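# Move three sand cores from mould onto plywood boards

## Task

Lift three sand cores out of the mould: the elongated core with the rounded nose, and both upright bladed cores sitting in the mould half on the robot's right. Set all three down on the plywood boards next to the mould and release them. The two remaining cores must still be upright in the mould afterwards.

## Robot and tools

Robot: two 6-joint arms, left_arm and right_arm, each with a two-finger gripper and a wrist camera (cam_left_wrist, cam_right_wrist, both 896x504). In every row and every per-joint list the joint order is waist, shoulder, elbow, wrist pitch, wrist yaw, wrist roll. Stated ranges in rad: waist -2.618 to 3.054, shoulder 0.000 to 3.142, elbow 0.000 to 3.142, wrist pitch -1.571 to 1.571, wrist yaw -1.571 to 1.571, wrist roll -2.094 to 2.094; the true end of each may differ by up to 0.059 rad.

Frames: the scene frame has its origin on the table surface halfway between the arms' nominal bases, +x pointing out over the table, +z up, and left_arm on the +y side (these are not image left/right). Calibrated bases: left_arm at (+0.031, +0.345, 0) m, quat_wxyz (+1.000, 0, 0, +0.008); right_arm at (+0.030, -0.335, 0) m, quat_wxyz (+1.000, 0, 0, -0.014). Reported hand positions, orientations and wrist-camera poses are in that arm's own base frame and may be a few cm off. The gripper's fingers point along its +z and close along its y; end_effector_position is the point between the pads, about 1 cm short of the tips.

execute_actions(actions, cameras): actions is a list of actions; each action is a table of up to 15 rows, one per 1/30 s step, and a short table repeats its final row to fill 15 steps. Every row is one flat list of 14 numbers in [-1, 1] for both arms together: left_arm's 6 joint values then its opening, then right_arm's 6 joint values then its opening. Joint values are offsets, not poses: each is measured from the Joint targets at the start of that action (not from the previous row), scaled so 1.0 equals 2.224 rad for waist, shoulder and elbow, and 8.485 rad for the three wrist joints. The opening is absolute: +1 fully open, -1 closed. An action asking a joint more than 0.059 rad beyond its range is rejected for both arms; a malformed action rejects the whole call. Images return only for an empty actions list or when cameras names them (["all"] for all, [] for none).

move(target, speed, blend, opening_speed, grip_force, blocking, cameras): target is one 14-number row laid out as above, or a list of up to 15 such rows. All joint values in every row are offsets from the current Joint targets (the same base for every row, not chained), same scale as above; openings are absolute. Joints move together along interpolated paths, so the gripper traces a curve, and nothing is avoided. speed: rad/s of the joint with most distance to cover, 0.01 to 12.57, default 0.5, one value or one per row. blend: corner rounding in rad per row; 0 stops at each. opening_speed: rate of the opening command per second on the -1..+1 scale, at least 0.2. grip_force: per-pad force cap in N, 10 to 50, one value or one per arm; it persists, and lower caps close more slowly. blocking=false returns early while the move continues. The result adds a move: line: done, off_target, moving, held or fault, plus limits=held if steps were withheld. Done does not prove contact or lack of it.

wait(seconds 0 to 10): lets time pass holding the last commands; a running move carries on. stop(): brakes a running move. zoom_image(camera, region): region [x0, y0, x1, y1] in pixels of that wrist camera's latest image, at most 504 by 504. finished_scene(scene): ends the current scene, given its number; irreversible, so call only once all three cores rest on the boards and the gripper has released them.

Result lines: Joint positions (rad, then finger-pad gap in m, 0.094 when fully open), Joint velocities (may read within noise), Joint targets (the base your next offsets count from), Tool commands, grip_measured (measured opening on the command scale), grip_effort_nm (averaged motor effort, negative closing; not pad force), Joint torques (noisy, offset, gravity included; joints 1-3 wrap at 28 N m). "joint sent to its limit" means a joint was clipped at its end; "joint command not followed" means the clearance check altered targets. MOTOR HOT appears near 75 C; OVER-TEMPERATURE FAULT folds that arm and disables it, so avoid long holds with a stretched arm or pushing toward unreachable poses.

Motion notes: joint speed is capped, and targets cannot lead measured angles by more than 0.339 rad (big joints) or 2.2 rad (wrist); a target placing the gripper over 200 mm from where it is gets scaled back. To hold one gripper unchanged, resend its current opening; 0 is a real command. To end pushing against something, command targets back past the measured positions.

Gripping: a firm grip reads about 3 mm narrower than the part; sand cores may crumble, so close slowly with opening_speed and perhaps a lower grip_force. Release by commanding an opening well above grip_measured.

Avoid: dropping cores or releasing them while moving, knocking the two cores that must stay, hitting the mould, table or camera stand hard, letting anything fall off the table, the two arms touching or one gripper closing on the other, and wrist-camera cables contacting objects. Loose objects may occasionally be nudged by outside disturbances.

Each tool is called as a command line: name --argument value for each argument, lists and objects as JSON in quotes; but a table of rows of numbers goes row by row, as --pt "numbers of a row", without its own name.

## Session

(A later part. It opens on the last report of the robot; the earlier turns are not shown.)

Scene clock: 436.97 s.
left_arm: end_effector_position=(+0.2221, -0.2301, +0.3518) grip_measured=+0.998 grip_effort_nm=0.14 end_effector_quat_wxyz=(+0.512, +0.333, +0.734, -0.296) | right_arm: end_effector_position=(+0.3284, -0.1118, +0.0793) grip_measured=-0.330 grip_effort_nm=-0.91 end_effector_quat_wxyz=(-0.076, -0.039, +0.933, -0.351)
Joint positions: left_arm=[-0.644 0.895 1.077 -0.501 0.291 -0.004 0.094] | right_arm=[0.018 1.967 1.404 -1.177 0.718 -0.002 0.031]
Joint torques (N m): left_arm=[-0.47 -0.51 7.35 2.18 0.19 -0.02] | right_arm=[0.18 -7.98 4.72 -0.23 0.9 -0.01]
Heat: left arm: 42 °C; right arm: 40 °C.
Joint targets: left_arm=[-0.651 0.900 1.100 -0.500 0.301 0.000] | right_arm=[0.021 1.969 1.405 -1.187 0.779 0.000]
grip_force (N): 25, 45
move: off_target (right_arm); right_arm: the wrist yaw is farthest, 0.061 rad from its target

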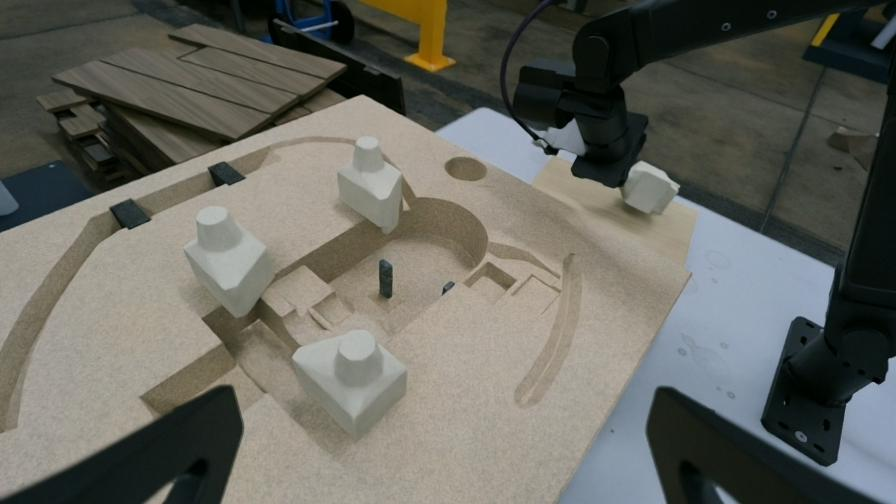

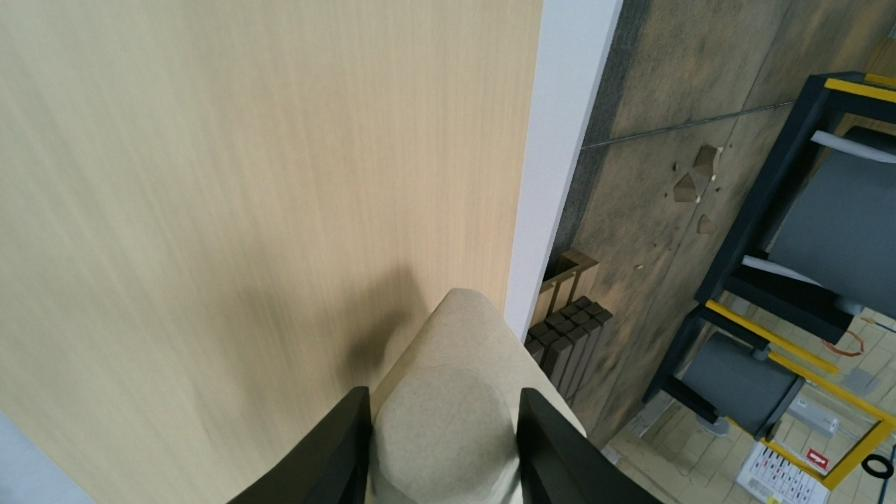

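move --target '[0,0,0,0,0,0,1,0.018,0.0031,-0.0174,0.0052,0,0,-0.8]' --speed 0.1

move --target '[0,0,0,0,0,0,1,0,0.0022,-0.0116,0.0034,0,0,-0.8]' --speed 0.1 --cameras '["all"]'

zoom_image --camera "cam_left_wrist" --region '[540, 60, 740, 230]'

Scene clock: 443.33 s.
left_arm: end_effector_position=(+0.2221, -0.2301, +0.3518) grip_measured=+0.998 grip_effort_nm=0.14 end_effector_quat_wxyz=(+0.512, +0.333, +0.734, -0.296) | right_arm: end_effector_position=(+0.3303, -0.0991, +0.0691) grip_measured=-0.330 grip_effort_nm=-0.91 end_effector_quat_wxyz=(-0.069, -0.057, +0.932, -0.352)
Joint positions: left_arm=[-0.644 0.895 1.077 -0.501 0.291 -0.004 0.094] | right_arm=[0.057 1.971 1.368 -1.135 0.719 -0.002 0.031]
Joint torques (N m): left_arm=[-0.5 -0.5 7.34 2.16 0.19 -0.01] | right_arm=[0.24 -7.77 4.51 -0.2 0.9 -0.02]
Heat: left arm: 42 °C; right arm: 40 °C.
Joint targets: left_arm=[-0.651 0.900 1.100 -0.500 0.301 0.000] | right_arm=[0.060 1.976 1.366 -1.143 0.779 0.000]
grip_force (N): 25, 45
move: off_target (right_arm); right_arm: the wrist yaw is farthest, 0.060 rad from its target

Scene clock: 444.13 s.
left_arm: end_effector_position=(+0.2221, -0.2301, +0.3518) grip_measured=+0.998 grip_effort_nm=0.14 end_effector_quat_wxyz=(+0.512, +0.333, +0.734, -0.296) | right_arm: end_effector_position=(+0.3300, -0.1016, +0.0663) grip_measured=-0.330 grip_effort_nm=-0.91 end_effector_quat_wxyz=(-0.066, -0.057, +0.928, -0.361)
Joint positions: left_arm=[-0.644 0.895 1.077 -0.501 0.291 -0.004 0.094] | right_arm=[0.057 1.971 1.347 -1.109 0.737 -0.002 0.031]
Joint torques (N m): left_arm=[-0.46 -0.59 7.35 2.16 0.18 -0.02] | right_arm=[0.29 -7.36 4.11 -0.19 0.71 -0.01]
Heat: left arm: 42 °C; right arm: 39 °C.
Joint targets: left_arm=[-0.651 0.900 1.100 -0.500 0.301 0.000] | right_arm=[0.060 1.981 1.340 -1.114 0.779 0.000]
grip_force (N): 25, 45
move: off_target (right_arm); right_arm: the wrist yaw is farthest, 0.042 rad from its target

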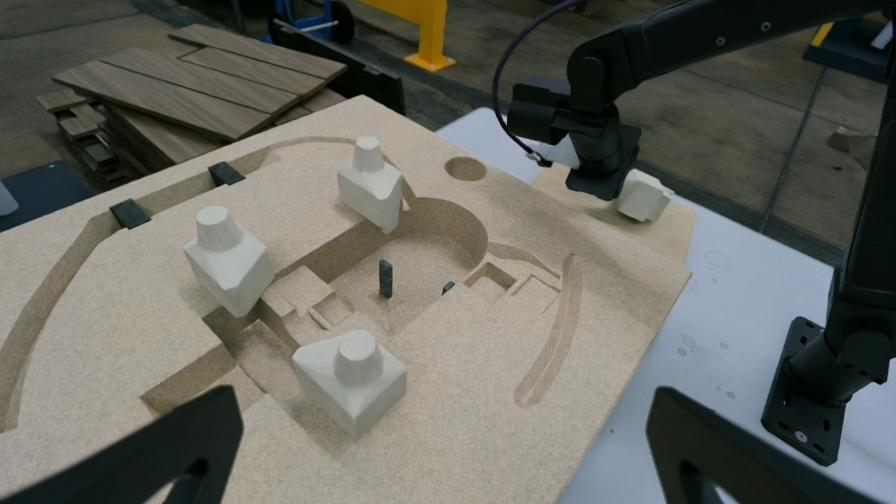

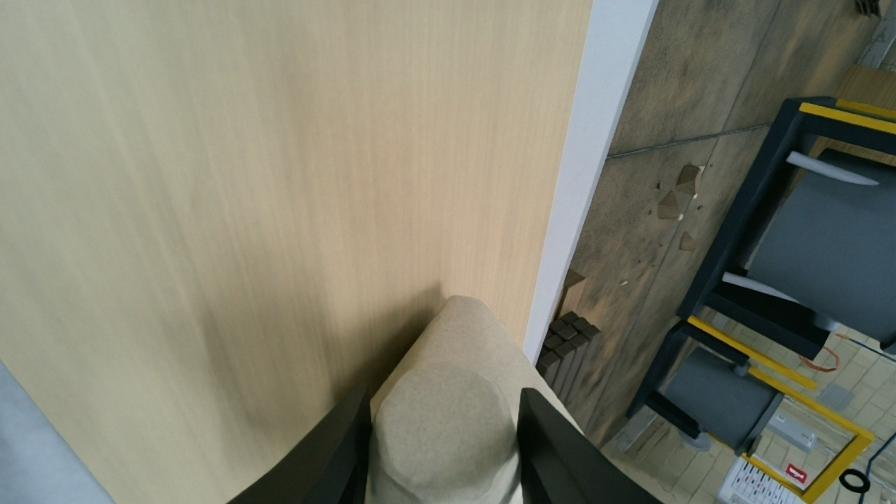

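Scaled by 2.520.

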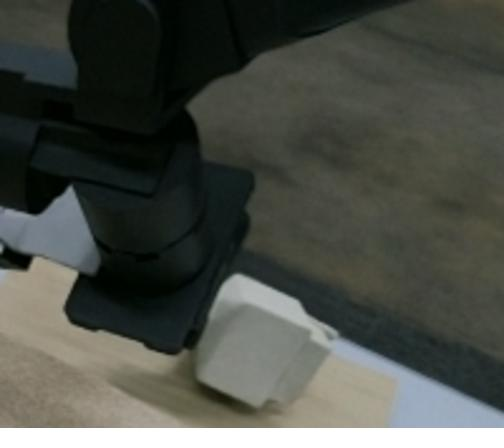

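move --target '[0,0,0,0,0,0,1,0.018,0.0051,-0.0288,0.009,0.0141,0,-0.8]' --speed 0.1 --cameras '["all"]'

zoom_image --camera "cam_left_wrist" --region '[540, 60, 740, 230]'

Scene clock: 449.43 s.
left_arm: end_effector_position=(+0.2221, -0.2301, +0.3518) grip_measured=+0.998 grip_effort_nm=0.14 end_effector_quat_wxyz=(+0.512, +0.333, +0.734, -0.296) | right_arm: end_effector_position=(+0.3295, -0.1026, +0.0597) grip_measured=-0.330 grip_effort_nm=-0.91 end_effector_quat_wxyz=(-0.061, -0.080, +0.907, -0.409)
Joint positions: left_arm=[-0.644 0.895 1.077 -0.501 0.291 -0.004 0.094] | right_arm=[0.095 1.984 1.279 -1.04 0.84 -0.002 0.031]
Joint torques (N m): left_arm=[-0.47 -0.64 7.38 2.19 0.2 -0.02] | right_arm=[0.49 -7.43 4.21 -0.11 0.89 -0.01]
Heat: left arm: 42 °C; right arm: 39 °C.
Joint targets: left_arm=[-0.651 0.900 1.100 -0.500 0.301 0.000] | right_arm=[0.101 1.992 1.276 -1.037 0.899 0.000]
grip_force (N): 25, 45
move: off_target (right_arm); right_arm: the wrist yaw is farthest, 0.059 rad from its target

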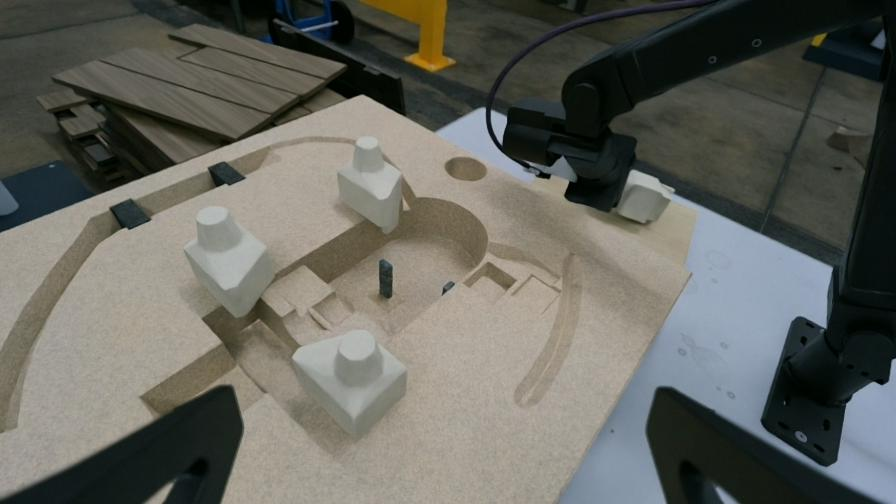

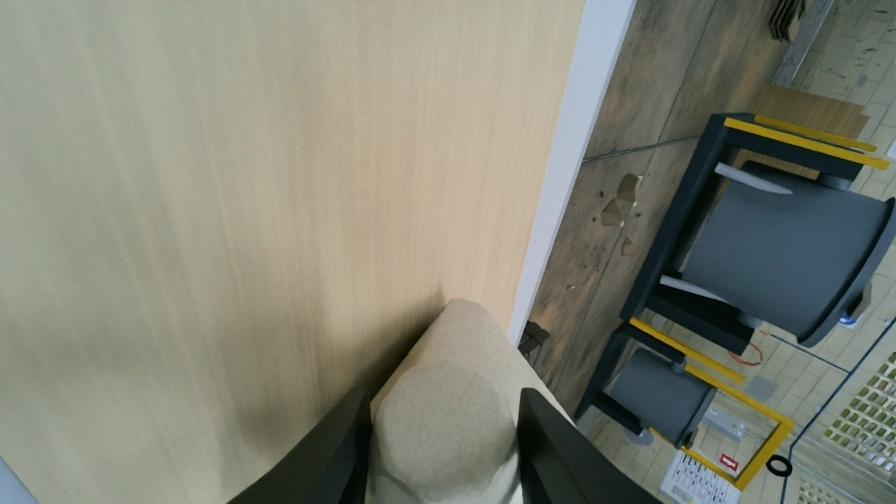

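Scaled by 2.520.

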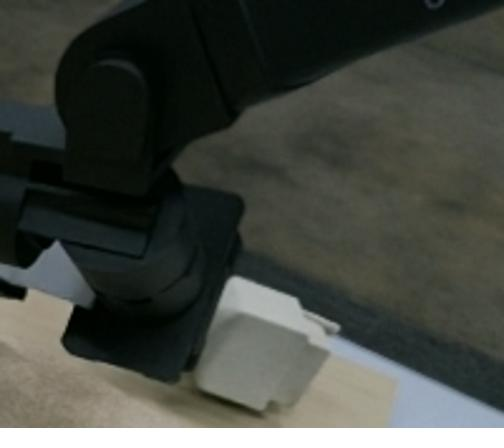

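move --target '[0,0,0,0,0,0,1,0.0,0.001,-0.007,0.002,0.003,0,-0.8]' --speed 0.05

move --target '[0,0,0,0,0,0,1,0,0,0,0,0,0,-0.05]' --opening_speed 0.2 --cameras '["all"]'

zoom_image --camera "cam_left_wrist" --region '[540, 60, 740, 230]'

Scene clock: 453.87 s.
left_arm: end_effector_position=(+0.2221, -0.2301, +0.3518) grip_measured=+0.998 grip_effort_nm=0.14 end_effector_quat_wxyz=(+0.512, +0.333, +0.734, -0.296) | right_arm: end_effector_position=(+0.3294, -0.1052, +0.0590) grip_measured=-0.330 grip_effort_nm=-0.91 end_effector_quat_wxyz=(-0.057, -0.079, +0.903, -0.419)
Joint positions: left_arm=[-0.644 0.895 1.077 -0.501 0.291 -0.004 0.094] | right_arm=[0.095 1.984 1.264 -1.02 0.862 -0.002 0.031]
Joint torques (N m): left_arm=[-0.51 -0.57 7.42 2.16 0.21 -0.02] | right_arm=[0.5 -7.23 4.18 -0.11 0.96 -0.01]
Heat: left arm: 42 °C; right arm: 39 °C.
Joint targets: left_arm=[-0.651 0.900 1.100 -0.500 0.301 0.000] | right_arm=[0.101 1.994 1.261 -1.021 0.924 0.000]
grip_force (N): 25, 45
move: off_target (right_arm); right_arm: the wrist yaw is farthest, 0.063 rad from its target

Scene clock: 457.83 s.
left_arm: end_effector_position=(+0.2221, -0.2301, +0.3518) grip_measured=+0.998 grip_effort_nm=0.14 end_effector_quat_wxyz=(+0.512, +0.333, +0.734, -0.296) | right_arm: end_effector_position=(+0.3305, -0.1090, +0.0635) grip_measured=-0.053 grip_effort_nm=0.18 end_effector_quat_wxyz=(-0.056, -0.080, +0.895, -0.434)
Joint positions: left_arm=[-0.644 0.895 1.077 -0.501 0.291 -0.004 0.094] | right_arm=[0.095 1.984 1.264 -1.019 0.895 -0.003 0.044]
Joint torques (N m): left_arm=[-0.51 -0.58 7.25 2.15 0.21 -0.04] | right_arm=[0.49 -7.23 4.19 -0.14 0.63 -0.01]
Heat: left arm: 42 °C; right arm: 39 °C.
Joint targets: left_arm=[-0.651 0.900 1.100 -0.500 0.301 0.000] | right_arm=[0.101 1.994 1.261 -1.020 0.924 0.000]
grip_force (N): 25, 45
move: done

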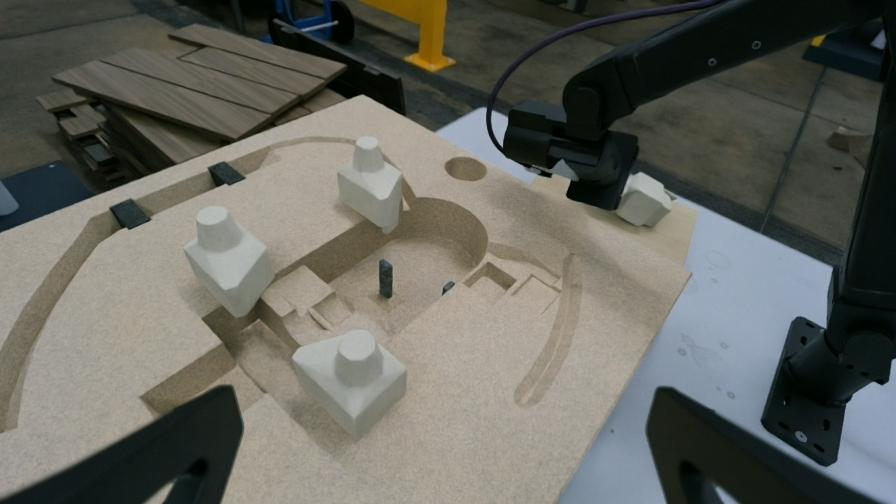

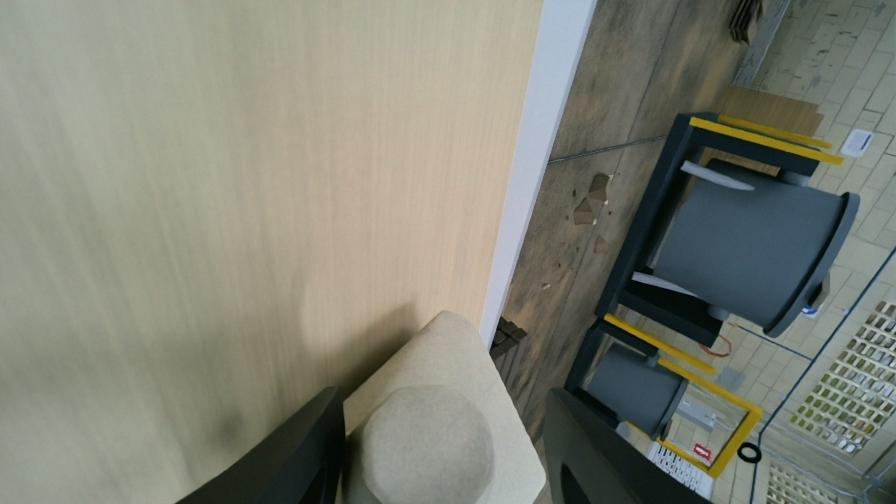

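Scaled by 2.520.

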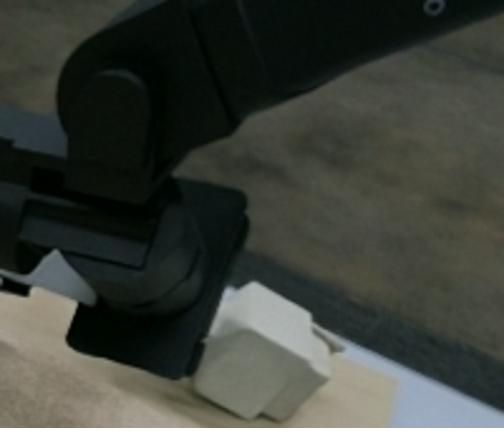

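move --target '[0,0,0,0,0,0,1,0.0854,-0.0129,0.072,-0.0224,0,0,-0.05]' --speed 0.15 --cameras '["all"]'

zoom_image --camera "cam_left_wrist" --region '[540, 60, 740, 230]'

Scene clock: 466.47 s.
left_arm: end_effector_position=(+0.2221, -0.2301, +0.3518) grip_measured=+0.998 grip_effort_nm=0.14 end_effector_quat_wxyz=(+0.512, +0.333, +0.734, -0.296) | right_arm: end_effector_position=(+0.3521, -0.0440, +0.0984) grip_measured=-0.053 grip_effort_nm=0.17 end_effector_quat_wxyz=(-0.031, -0.175, +0.876, -0.449)
Joint positions: left_arm=[-0.644 0.895 1.077 -0.501 0.291 -0.004 0.094] | right_arm=[0.287 1.984 1.396 -1.194 0.916 -0.003 0.045]
Joint torques (N m): left_arm=[-0.51 -0.55 7.31 2.18 0.19 -0.02] | right_arm=[0.25 -9.7 6.61 -0.4 0.44 -0.01]
Heat: left arm: 42 °C; right arm: 38 °C.
Joint targets: left_arm=[-0.651 0.900 1.100 -0.500 0.301 0.000] | right_arm=[0.291 1.965 1.421 -1.210 0.924 0.000]
grip_force (N): 25, 45
move: done

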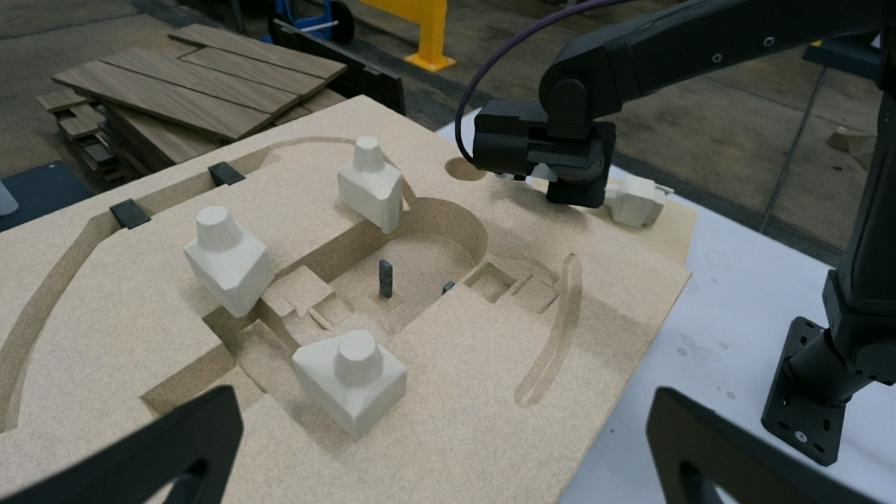

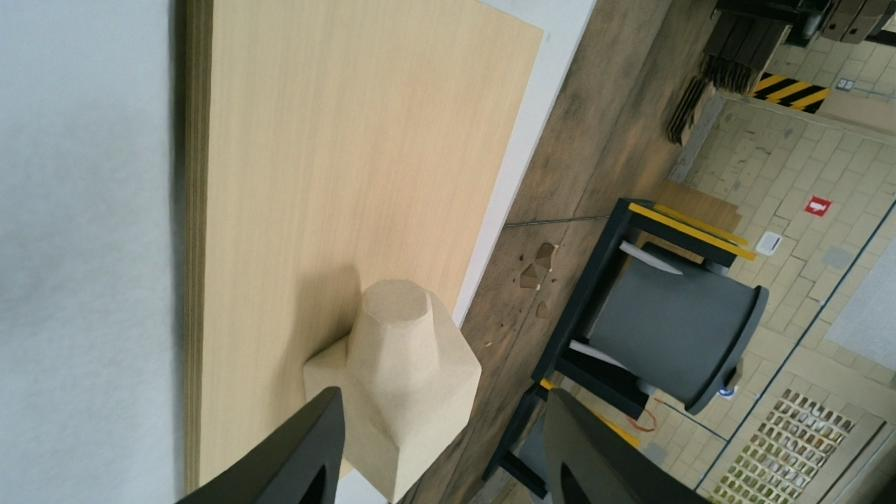

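Scaled by 2.520.

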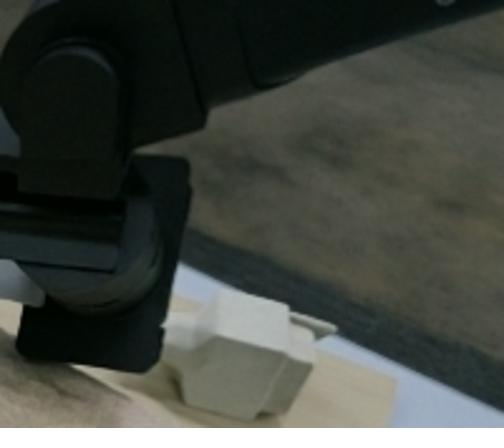

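move --pt "0 0 0 0 0 0 1 -0.0184 -0.299 -0.0994 0.0601 -0.0735 0 -0.05" --pt "0 0 0 0 0 0 1 -0.0931 -0.1596 -0.1219 0.1579 -0.1737 -0.0256 1" --speed 0.7 --blend '[0.15,0]' --cameras '["all"]'

Scene clock: 487.03 s.
left_arm: end_effector_position=(+0.2221, -0.2301, +0.3518) grip_measured=+0.998 grip_effort_nm=0.14 end_effector_quat_wxyz=(+0.512, +0.333, +0.734, -0.296) | right_arm: end_effector_position=(+0.4770, +0.1361, +0.2548) grip_measured=+0.997 grip_effort_nm=0.18 end_effector_quat_wxyz=(+0.566, -0.267, +0.758, +0.184)
Joint positions: left_arm=[-0.644 0.895 1.077 -0.501 0.291 -0.004 0.094] | right_arm=[0.089 1.602 1.158 0.099 -0.537 -0.206 0.094]
Joint torques (N m): left_arm=[-0.46 -0.58 7.38 2.17 0.19 -0.02] | right_arm=[-0.47 -6.2 5.78 1.73 -0.22 -0.17]
Heat: left arm: 43 °C; right arm: 38 °C.
Joint targets: left_arm=[-0.651 0.900 1.100 -0.500 0.301 0.000] | right_arm=[0.083 1.610 1.150 0.129 -0.550 -0.217]
grip_force (N): 25, 45
move: done

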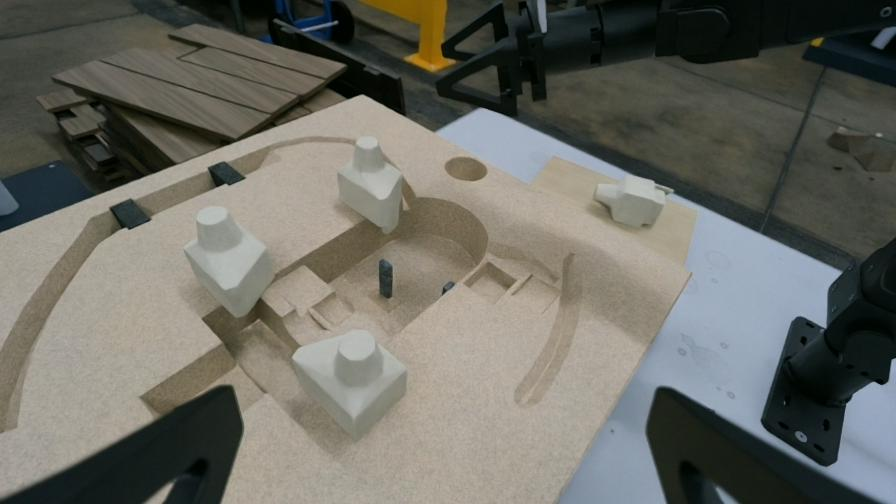

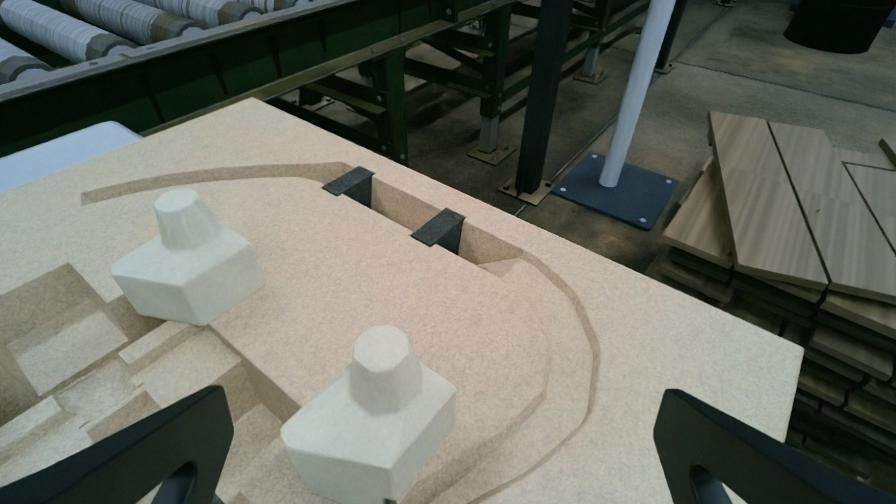

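move --pt "0 0 0 0 0 0 1 0.0022 0.0629 -0.0162 0.0113 -0.013 -0.0071 1" --pt "0 0 0 0 0 0 1 0.0459 0.192 0.0877 0.0179 -0.013 -0.0071 1" --speed 0.3 --blend '[0.04,0]' --cameras '["all"]'

Scene clock: 510.07 s.
left_arm: end_effector_position=(+0.2221, -0.2301, +0.3518) grip_measured=+0.998 grip_effort_nm=0.14 end_effector_quat_wxyz=(+0.512, +0.333, +0.734, -0.296) | right_arm: end_effector_position=(+0.5236, +0.2076, +0.1472) grip_measured=+0.997 grip_effort_nm=0.18 end_effector_quat_wxyz=(+0.512, -0.342, +0.748, +0.249)
Joint positions: left_arm=[-0.644 0.895 1.077 -0.501 0.291 -0.004 0.094] | right_arm=[0.181 2.023 1.314 0.251 -0.648 -0.266 0.094]
Joint torques (N m): left_arm=[-0.47 -0.55 7.41 2.17 0.18 -0.02] | right_arm=[0.4 -8.61 8.32 1.64 -0.26 -0.17]
Heat: left arm: 43 °C; right arm: 42 °C.
Joint targets: left_arm=[-0.651 0.900 1.100 -0.500 0.301 0.000] | right_arm=[0.186 2.038 1.345 0.281 -0.660 -0.278]
grip_force (N): 25, 45
move: done

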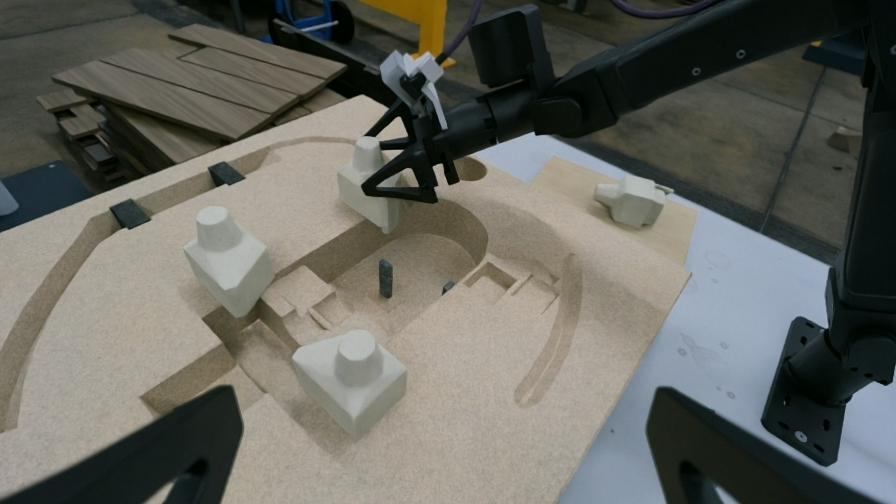

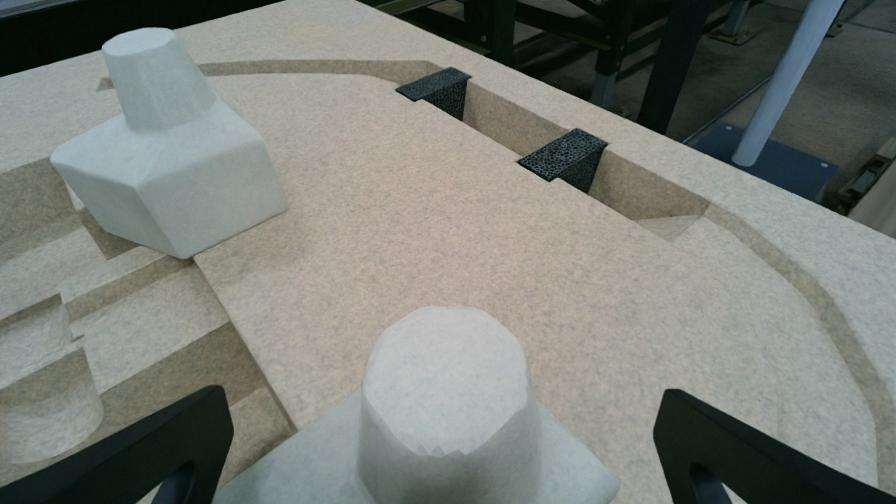

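move --target '[0,0,0,0,0,0,1,0.0025,0.0039,0.0179,-0.0037,0,0,1]' --speed 0.2

move --target '[0,0,0,0,0,0,1,0,0,0,0,0,0,-0.8]' --opening_speed 0.6 --grip_force '[25, 45]' --cameras '["all"]'

Scene clock: 514.47 s.
left_arm: end_effector_position=(+0.2221, -0.2301, +0.3518) grip_measured=+0.998 grip_effort_nm=0.14 end_effector_quat_wxyz=(+0.512, +0.333, +0.734, -0.296) | right_arm: end_effector_position=(+0.5312, +0.2105, +0.1612) grip_measured=+0.997 grip_effort_nm=0.18 end_effector_quat_wxyz=(+0.525, -0.346, +0.738, +0.246)
Joint positions: left_arm=[-0.644 0.895 1.077 -0.501 0.291 -0.004 0.094] | right_arm=[0.184 2.029 1.354 0.251 -0.648 -0.266 0.094]
Joint torques (N m): left_arm=[-0.4 -0.58 7.34 2.18 0.2 -0.02] | right_arm=[0.51 -8.5 8.32 1.36 -0.24 -0.17]
Heat: left arm: 43 °C; right arm: 42 °C.
Joint targets: left_arm=[-0.651 0.900 1.100 -0.500 0.301 0.000] | right_arm=[0.191 2.046 1.384 0.250 -0.660 -0.278]
grip_force (N): 25, 45
move: done

Scene clock: 517.67 s.
left_arm: end_effector_position=(+0.2221, -0.2301, +0.3518) grip_measured=+0.998 grip_effort_nm=0.14 end_effector_quat_wxyz=(+0.512, +0.333, +0.734, -0.296) | right_arm: end_effector_position=(+0.5296, +0.2126, +0.1610) grip_measured=-0.300 grip_effort_nm=-0.91 end_effector_quat_wxyz=(+0.523, -0.348, +0.736, +0.250)
Joint positions: left_arm=[-0.644 0.895 1.077 -0.501 0.291 -0.004 0.094] | right_arm=[0.186 2.029 1.354 0.249 -0.656 -0.266 0.033]
Joint torques (N m): left_arm=[-0.49 -0.47 7.34 2.17 0.19 -0.05] | right_arm=[0.46 -8.51 8.32 1.38 -0.18 -0.16]
Heat: left arm: 43 °C; right arm: 41 °C.
Joint targets: left_arm=[-0.651 0.900 1.100 -0.500 0.301 0.000] | right_arm=[0.191 2.046 1.384 0.250 -0.660 -0.278]
grip_force (N): 25, 45
move: done

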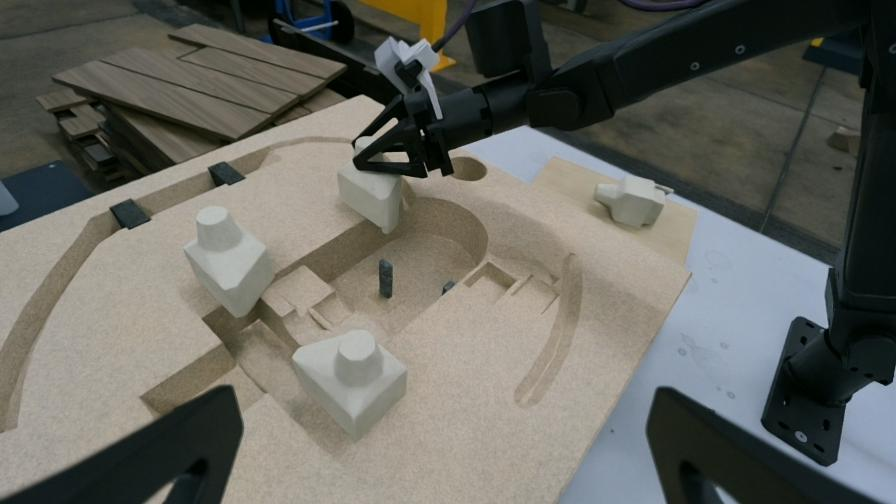

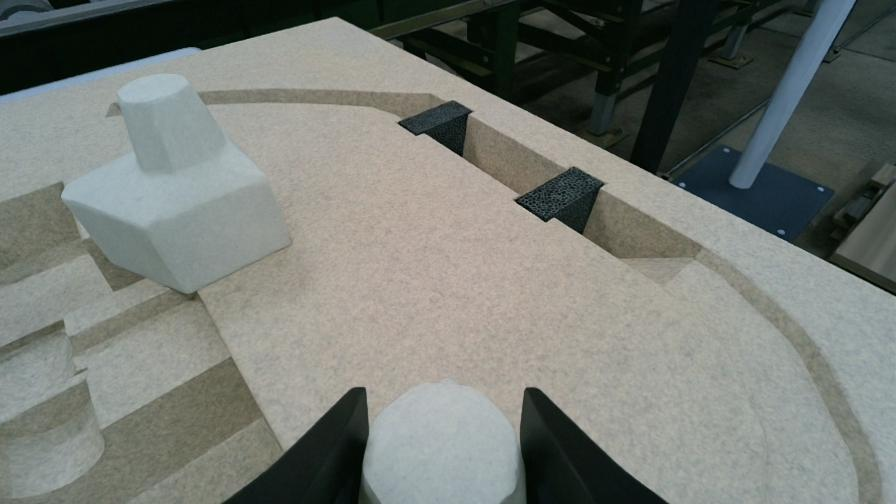

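move --pt "0 0 0 0 0 0 1 0 -0.0265 0.0585 -0.0118 -0.002 0 -0.8" --pt "0 0 0 0 0 0 1 0 -0.0411 0.1259 -0.0318 -0.002 0 -0.8" --speed 0.15 --blend '[0.03,0]' --cameras '["all"]'

Scene clock: 525.37 s.
left_arm: end_effector_position=(+0.2221, -0.2301, +0.3518) grip_measured=+0.998 grip_effort_nm=0.14 end_effector_quat_wxyz=(+0.512, +0.333, +0.734, -0.296) | right_arm: end_effector_position=(+0.5427, +0.2148, +0.2155) grip_measured=-0.300 grip_effort_nm=-0.91 end_effector_quat_wxyz=(+0.502, -0.345, +0.751, +0.254)
Joint positions: left_arm=[-0.644 0.895 1.077 -0.501 0.291 -0.004 0.094] | right_arm=[0.186 2.022 1.613 -0.072 -0.654 -0.269 0.033]
Joint torques (N m): left_arm=[-0.43 -0.55 7.45 2.18 0.2 -0.02] | right_arm=[0.46 -15.64 10.4 1.82 -0.38 -0.14]
Heat: left arm: 43 °C; right arm: 42 °C.
Joint targets: left_arm=[-0.651 0.900 1.100 -0.500 0.301 0.000] | right_arm=[0.191 1.955 1.665 -0.020 -0.677 -0.277]
grip_force (N): 25, 45
move: off_target (right_arm); right_arm: the shoulder is farthest, 0.067 rad from its target

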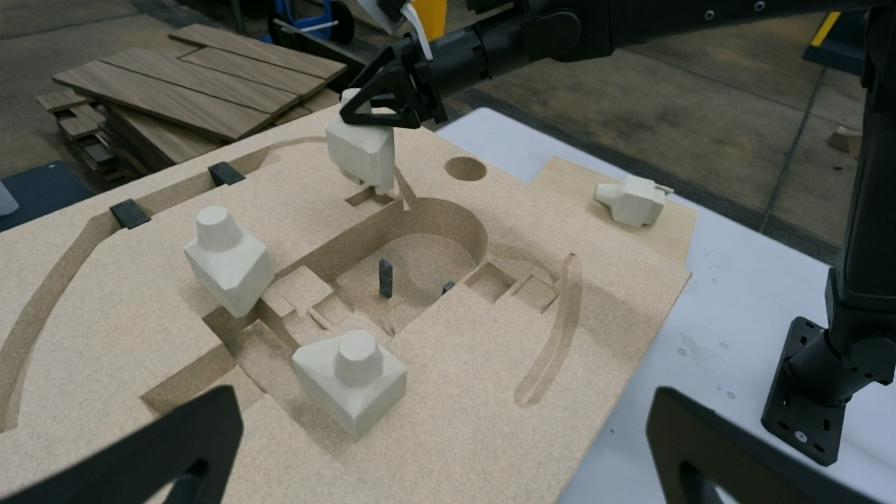

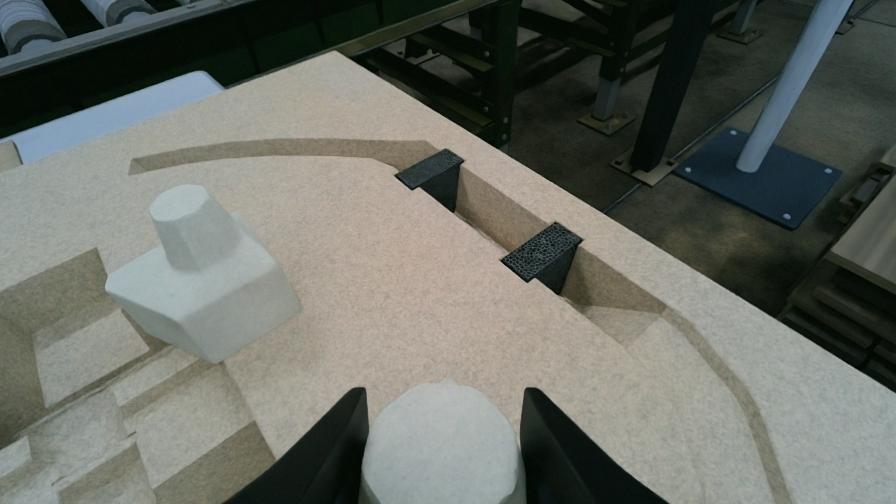

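move --target '[0,0,0,0,0,0,1,0,-0.0703,0.0056,-0.0145,0,0,-0.8]' --speed 0.2 --cameras '["cam_left_wrist"]'

Scene clock: 530.73 s.
left_arm: end_effector_position=(+0.2221, -0.2301, +0.3518) grip_measured=+0.998 grip_effort_nm=0.14 end_effector_quat_wxyz=(+0.512, +0.333, +0.734, -0.296) | right_arm: end_effector_position=(+0.5111, +0.2088, +0.2870) grip_measured=-0.300 grip_effort_nm=-0.91 end_effector_quat_wxyz=(+0.524, -0.349, +0.736, +0.248)
Joint positions: left_arm=[-0.644 0.895 1.077 -0.501 0.291 -0.004 0.094] | right_arm=[0.186 1.856 1.627 -0.196 -0.654 -0.269 0.033]
Joint torques (N m): left_arm=[-0.46 -0.58 7.32 2.18 0.18 -0.05] | right_arm=[0.47 -13.63 10.37 1.91 -0.37 -0.14]
Heat: left arm: 43 °C; right arm: 43 °C.
Joint targets: left_arm=[-0.651 0.900 1.100 -0.500 0.301 0.000] | right_arm=[0.191 1.799 1.677 -0.143 -0.677 -0.277]
grip_force (N): 25, 45
move: off_target (right_arm); right_arm: the shoulder is farthest, 0.057 rad from its target
Images, in order (width x height): cam_left_wrist 896x504.

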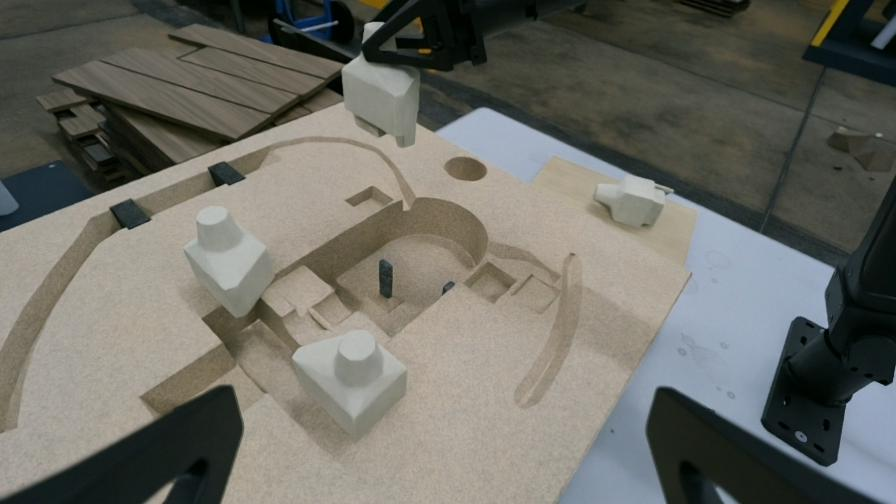

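move --pt "0 0 0 0 0 0 1 -0.0319 -0.058 0.0463 -0.0845 0.0798 0.0209 -0.8" --pt "0 0 0 0 0 0 1 -0.0486 0.1893 0.1722 -0.1446 0.1823 0.0326 -0.8" --speed 0.45 --blend '[0.1,0]' --cameras '["all"]'

zoom_image --camera "cam_left_wrist" --region '[460, 20, 760, 260]'

Scene clock: 554.77 s.
left_arm: end_effector_position=(+0.2221, -0.2301, +0.3518) grip_measured=+0.998 grip_effort_nm=0.14 end_effector_quat_wxyz=(+0.512, +0.333, +0.734, -0.296) | right_arm: end_effector_position=(+0.4473, -0.0901, +0.1452) grip_measured=-0.302 grip_effort_nm=-0.91 end_effector_quat_wxyz=(+0.032, -0.036, +0.918, -0.393)
Joint positions: left_arm=[-0.644 0.895 1.077 -0.501 0.291 -0.004 0.094] | right_arm=[0.089 2.219 2.021 -1.341 0.811 -0.002 0.033]
Joint torques (N m): left_arm=[-0.42 -0.58 7.32 2.16 0.22 -0.02] | right_arm=[-0.57 -10.43 8.31 -0.09 0.91 -0.04]
Heat: left arm: 43 °C; right arm: 43 °C.
Joint targets: left_arm=[-0.651 0.900 1.100 -0.500 0.301 0.000] | right_arm=[0.083 2.219 2.060 -1.370 0.870 -0.001]
grip_force (N): 25, 45
move: off_target (right_arm); right_arm: the wrist yaw is farthest, 0.059 rad from its target

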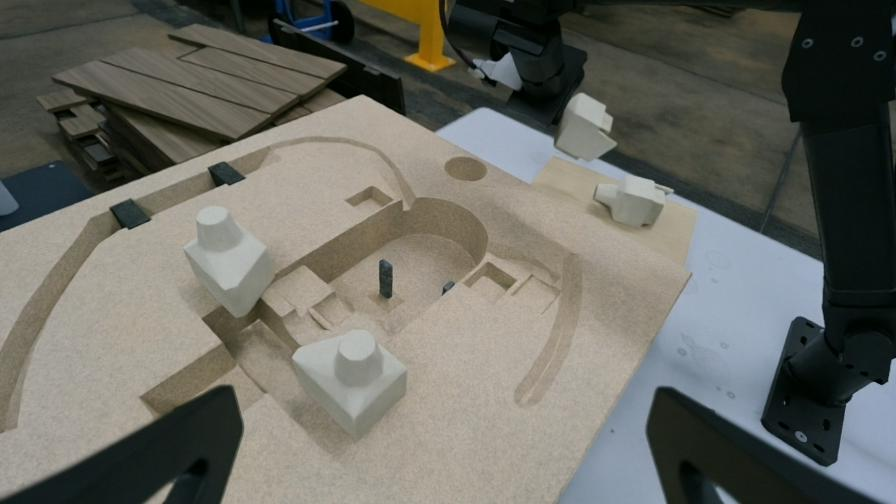

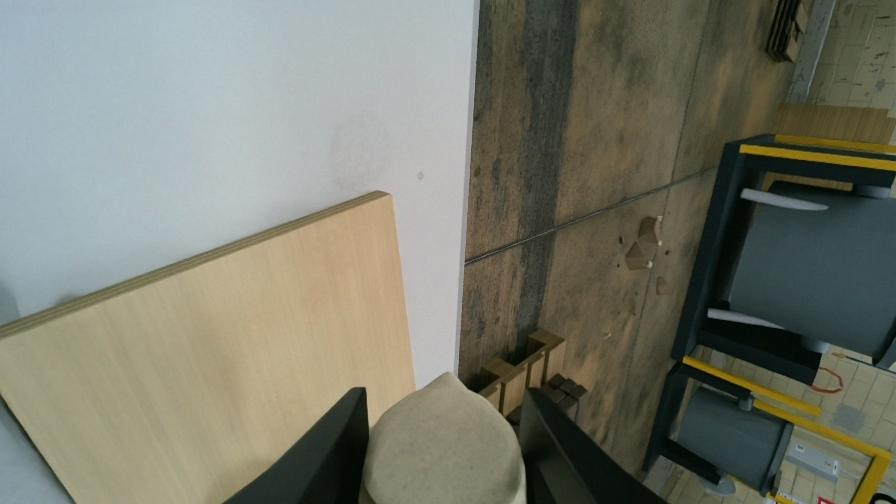

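Scaled by 1.680.

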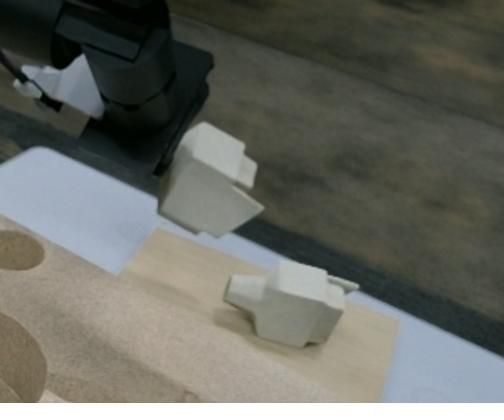

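zoom_image --camera "cam_left_wrist" --region '[530, 70, 660, 180]'

Scaled by 3.877.

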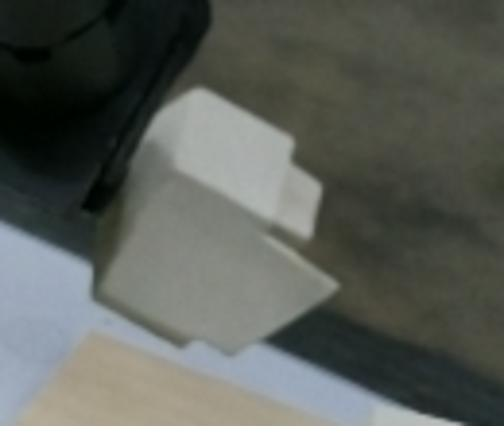

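move --target '[0,0,0,0,0,0,1,-0.0058,0.1061,0.0652,-0.0118,0,0,-0.8]' --speed 0.2 --cameras '["all"]'

zoom_image --camera "cam_left_wrist" --region '[500, 70, 720, 250]'

Scene clock: 584.20 s.
left_arm: end_effector_position=(+0.2221, -0.2301, +0.3518) grip_measured=+0.998 grip_effort_nm=0.14 end_effector_quat_wxyz=(+0.512, +0.333, +0.734, -0.296) | right_arm: end_effector_position=(+0.4566, -0.0953, +0.0834) grip_measured=-0.302 grip_effort_nm=-0.91 end_effector_quat_wxyz=(-0.050, -0.064, +0.914, -0.397)
Joint positions: left_arm=[-0.644 0.895 1.077 -0.501 0.291 -0.004 0.094] | right_arm=[0.077 2.452 2.168 -1.43 0.813 -0.001 0.033]
Joint torques (N m): left_arm=[-0.43 -0.58 7.35 2.17 0.2 -0.03] | right_arm=[-0.62 -11.33 7.9 -0.49 0.89 -0.04]
Heat: left arm: 43 °C; right arm: 43 °C.
Joint targets: left_arm=[-0.651 0.900 1.100 -0.500 0.301 0.000] | right_arm=[0.070 2.455 2.205 -1.470 0.870 -0.001]
grip_force (N): 25, 45
move: off_target (right_arm); right_arm: the wrist yaw is farthest, 0.057 rad from its target

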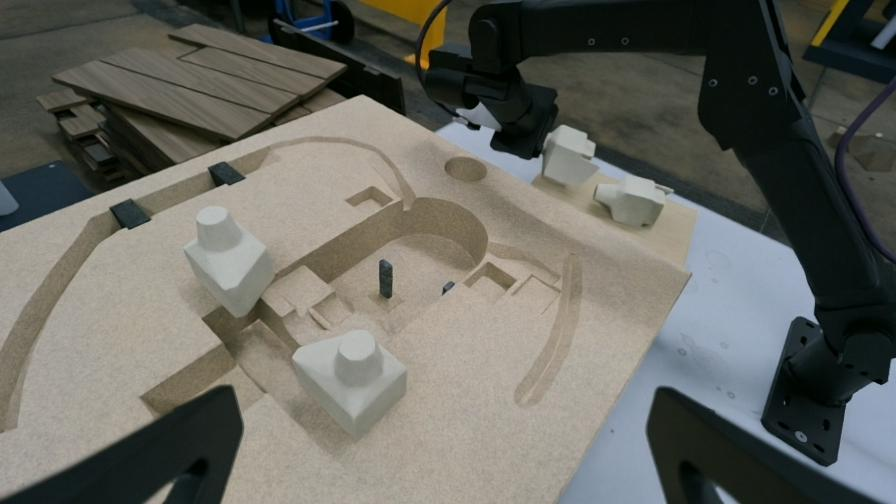

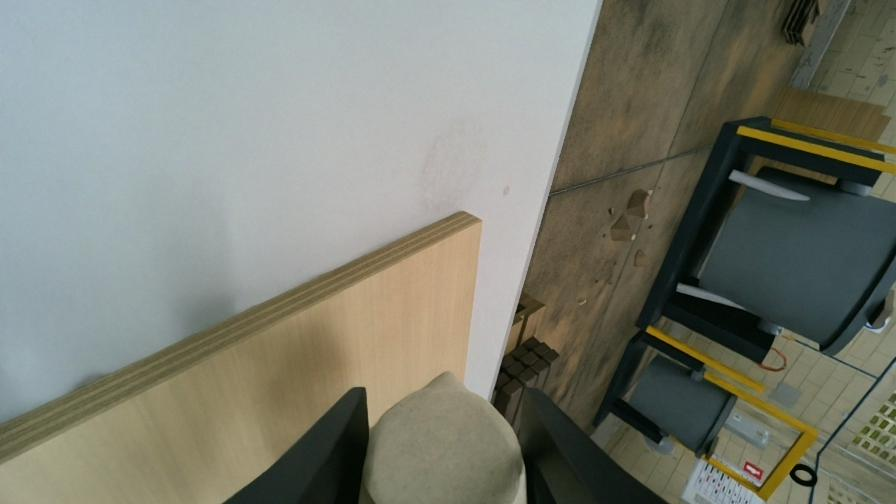

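Scaled by 2.291.

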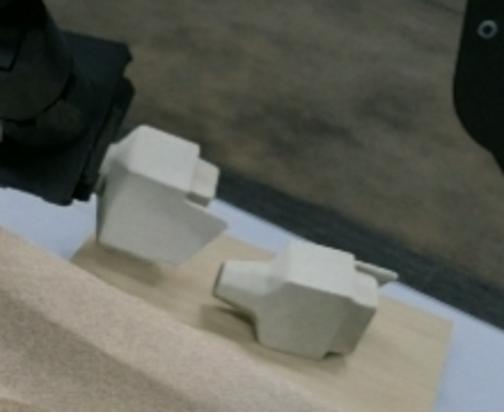

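move --target '[0,0,0,0,0,0,1,0,0.0014,-0.019,0.0041,0,0,-0.8]' --speed 0.1

move --target '[0,0,0,0,0,0,1,0,0.0014,-0.019,0.0041,0,0,-0.8]' --speed 0.1 --cameras '["all"]'

zoom_image --camera "cam_left_wrist" --region '[500, 70, 720, 250]'

Scene clock: 590.40 s.
left_arm: end_effector_position=(+0.2221, -0.2301, +0.3518) grip_measured=+0.998 grip_effort_nm=0.14 end_effector_quat_wxyz=(+0.512, +0.333, +0.734, -0.296) | right_arm: end_effector_position=(+0.4569, -0.0952, +0.0834) grip_measured=-0.302 grip_effort_nm=-0.91 end_effector_quat_wxyz=(-0.050, -0.064, +0.914, -0.397)
Joint positions: left_arm=[-0.644 0.895 1.077 -0.501 0.291 -0.004 0.094] | right_arm=[0.077 2.452 2.168 -1.428 0.813 -0.001 0.033]
Joint torques (N m): left_arm=[-0.46 -0.51 7.28 2.18 0.2 -0.03] | right_arm=[-0.64 -11.08 4.53 -0.19 0.89 -0.04]
Heat: left arm: 43 °C; right arm: 43 °C.
Joint targets: left_arm=[-0.651 0.900 1.100 -0.500 0.301 0.000] | right_arm=[0.070 2.458 2.163 -1.435 0.870 -0.001]
grip_force (N): 25, 45
move: off_target (right_arm); right_arm: the wrist yaw is farthest, 0.057 rad from its target

Scene clock: 591.33 s.
left_arm: end_effector_position=(+0.2221, -0.2301, +0.3518) grip_measured=+0.998 grip_effort_nm=0.14 end_effector_quat_wxyz=(+0.512, +0.333, +0.734, -0.296) | right_arm: end_effector_position=(+0.4541, -0.0955, +0.0721) grip_measured=-0.302 grip_effort_nm=-0.91 end_effector_quat_wxyz=(-0.055, -0.066, +0.914, -0.397)
Joint positions: left_arm=[-0.644 0.895 1.077 -0.501 0.291 -0.004 0.094] | right_arm=[0.077 2.452 2.122 -1.393 0.813 -0.001 0.033]
Joint torques (N m): left_arm=[-0.46 -0.59 7.34 2.17 0.2 -0.03] | right_arm=[-0.62 -10.81 4.81 -0.15 0.89 -0.04]
Heat: left arm: 43 °C; right arm: 43 °C.
Joint targets: left_arm=[-0.651 0.900 1.100 -0.500 0.301 0.000] | right_arm=[0.070 2.462 2.121 -1.401 0.870 -0.001]
grip_force (N): 25, 45
move: off_target (right_arm); right_arm: the wrist yaw is farthest, 0.057 rad from its target

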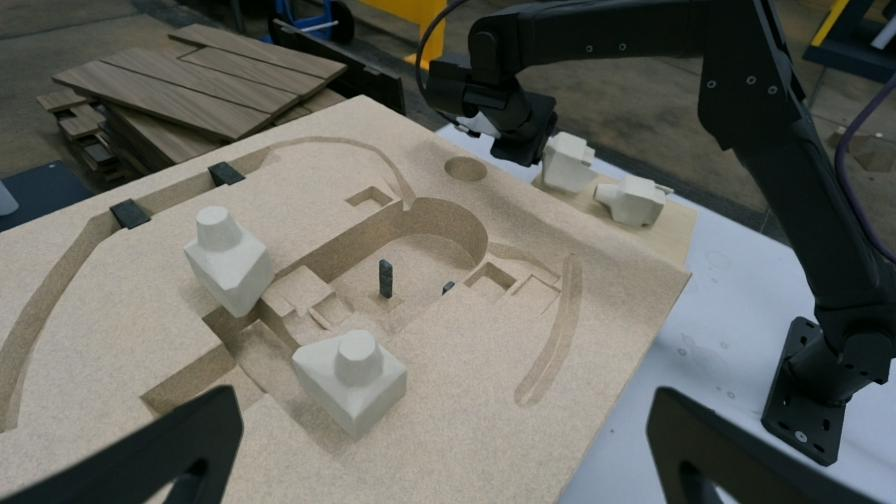

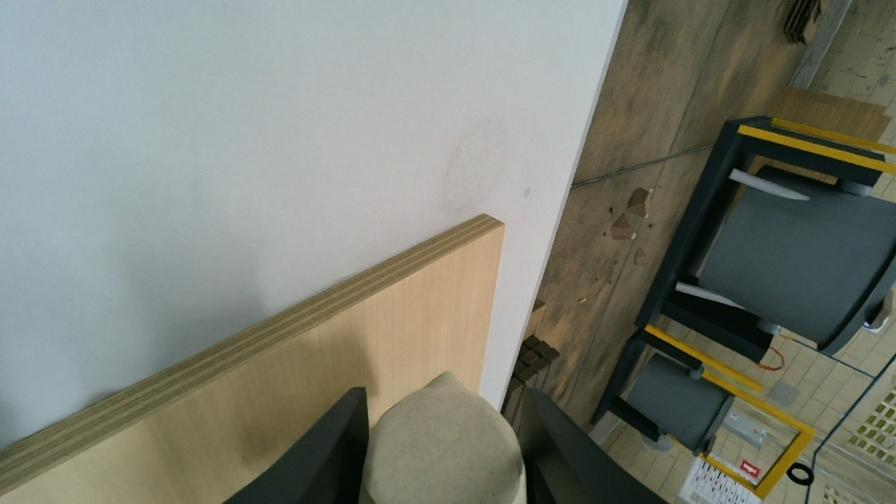

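Scaled by 2.291.

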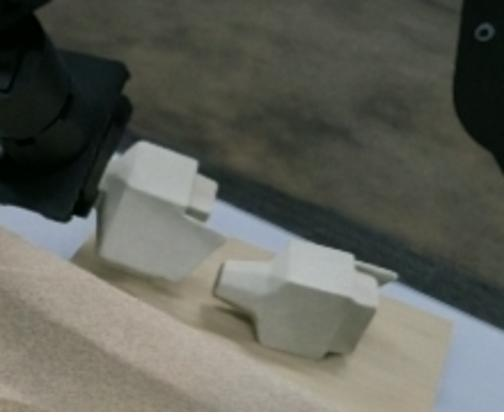

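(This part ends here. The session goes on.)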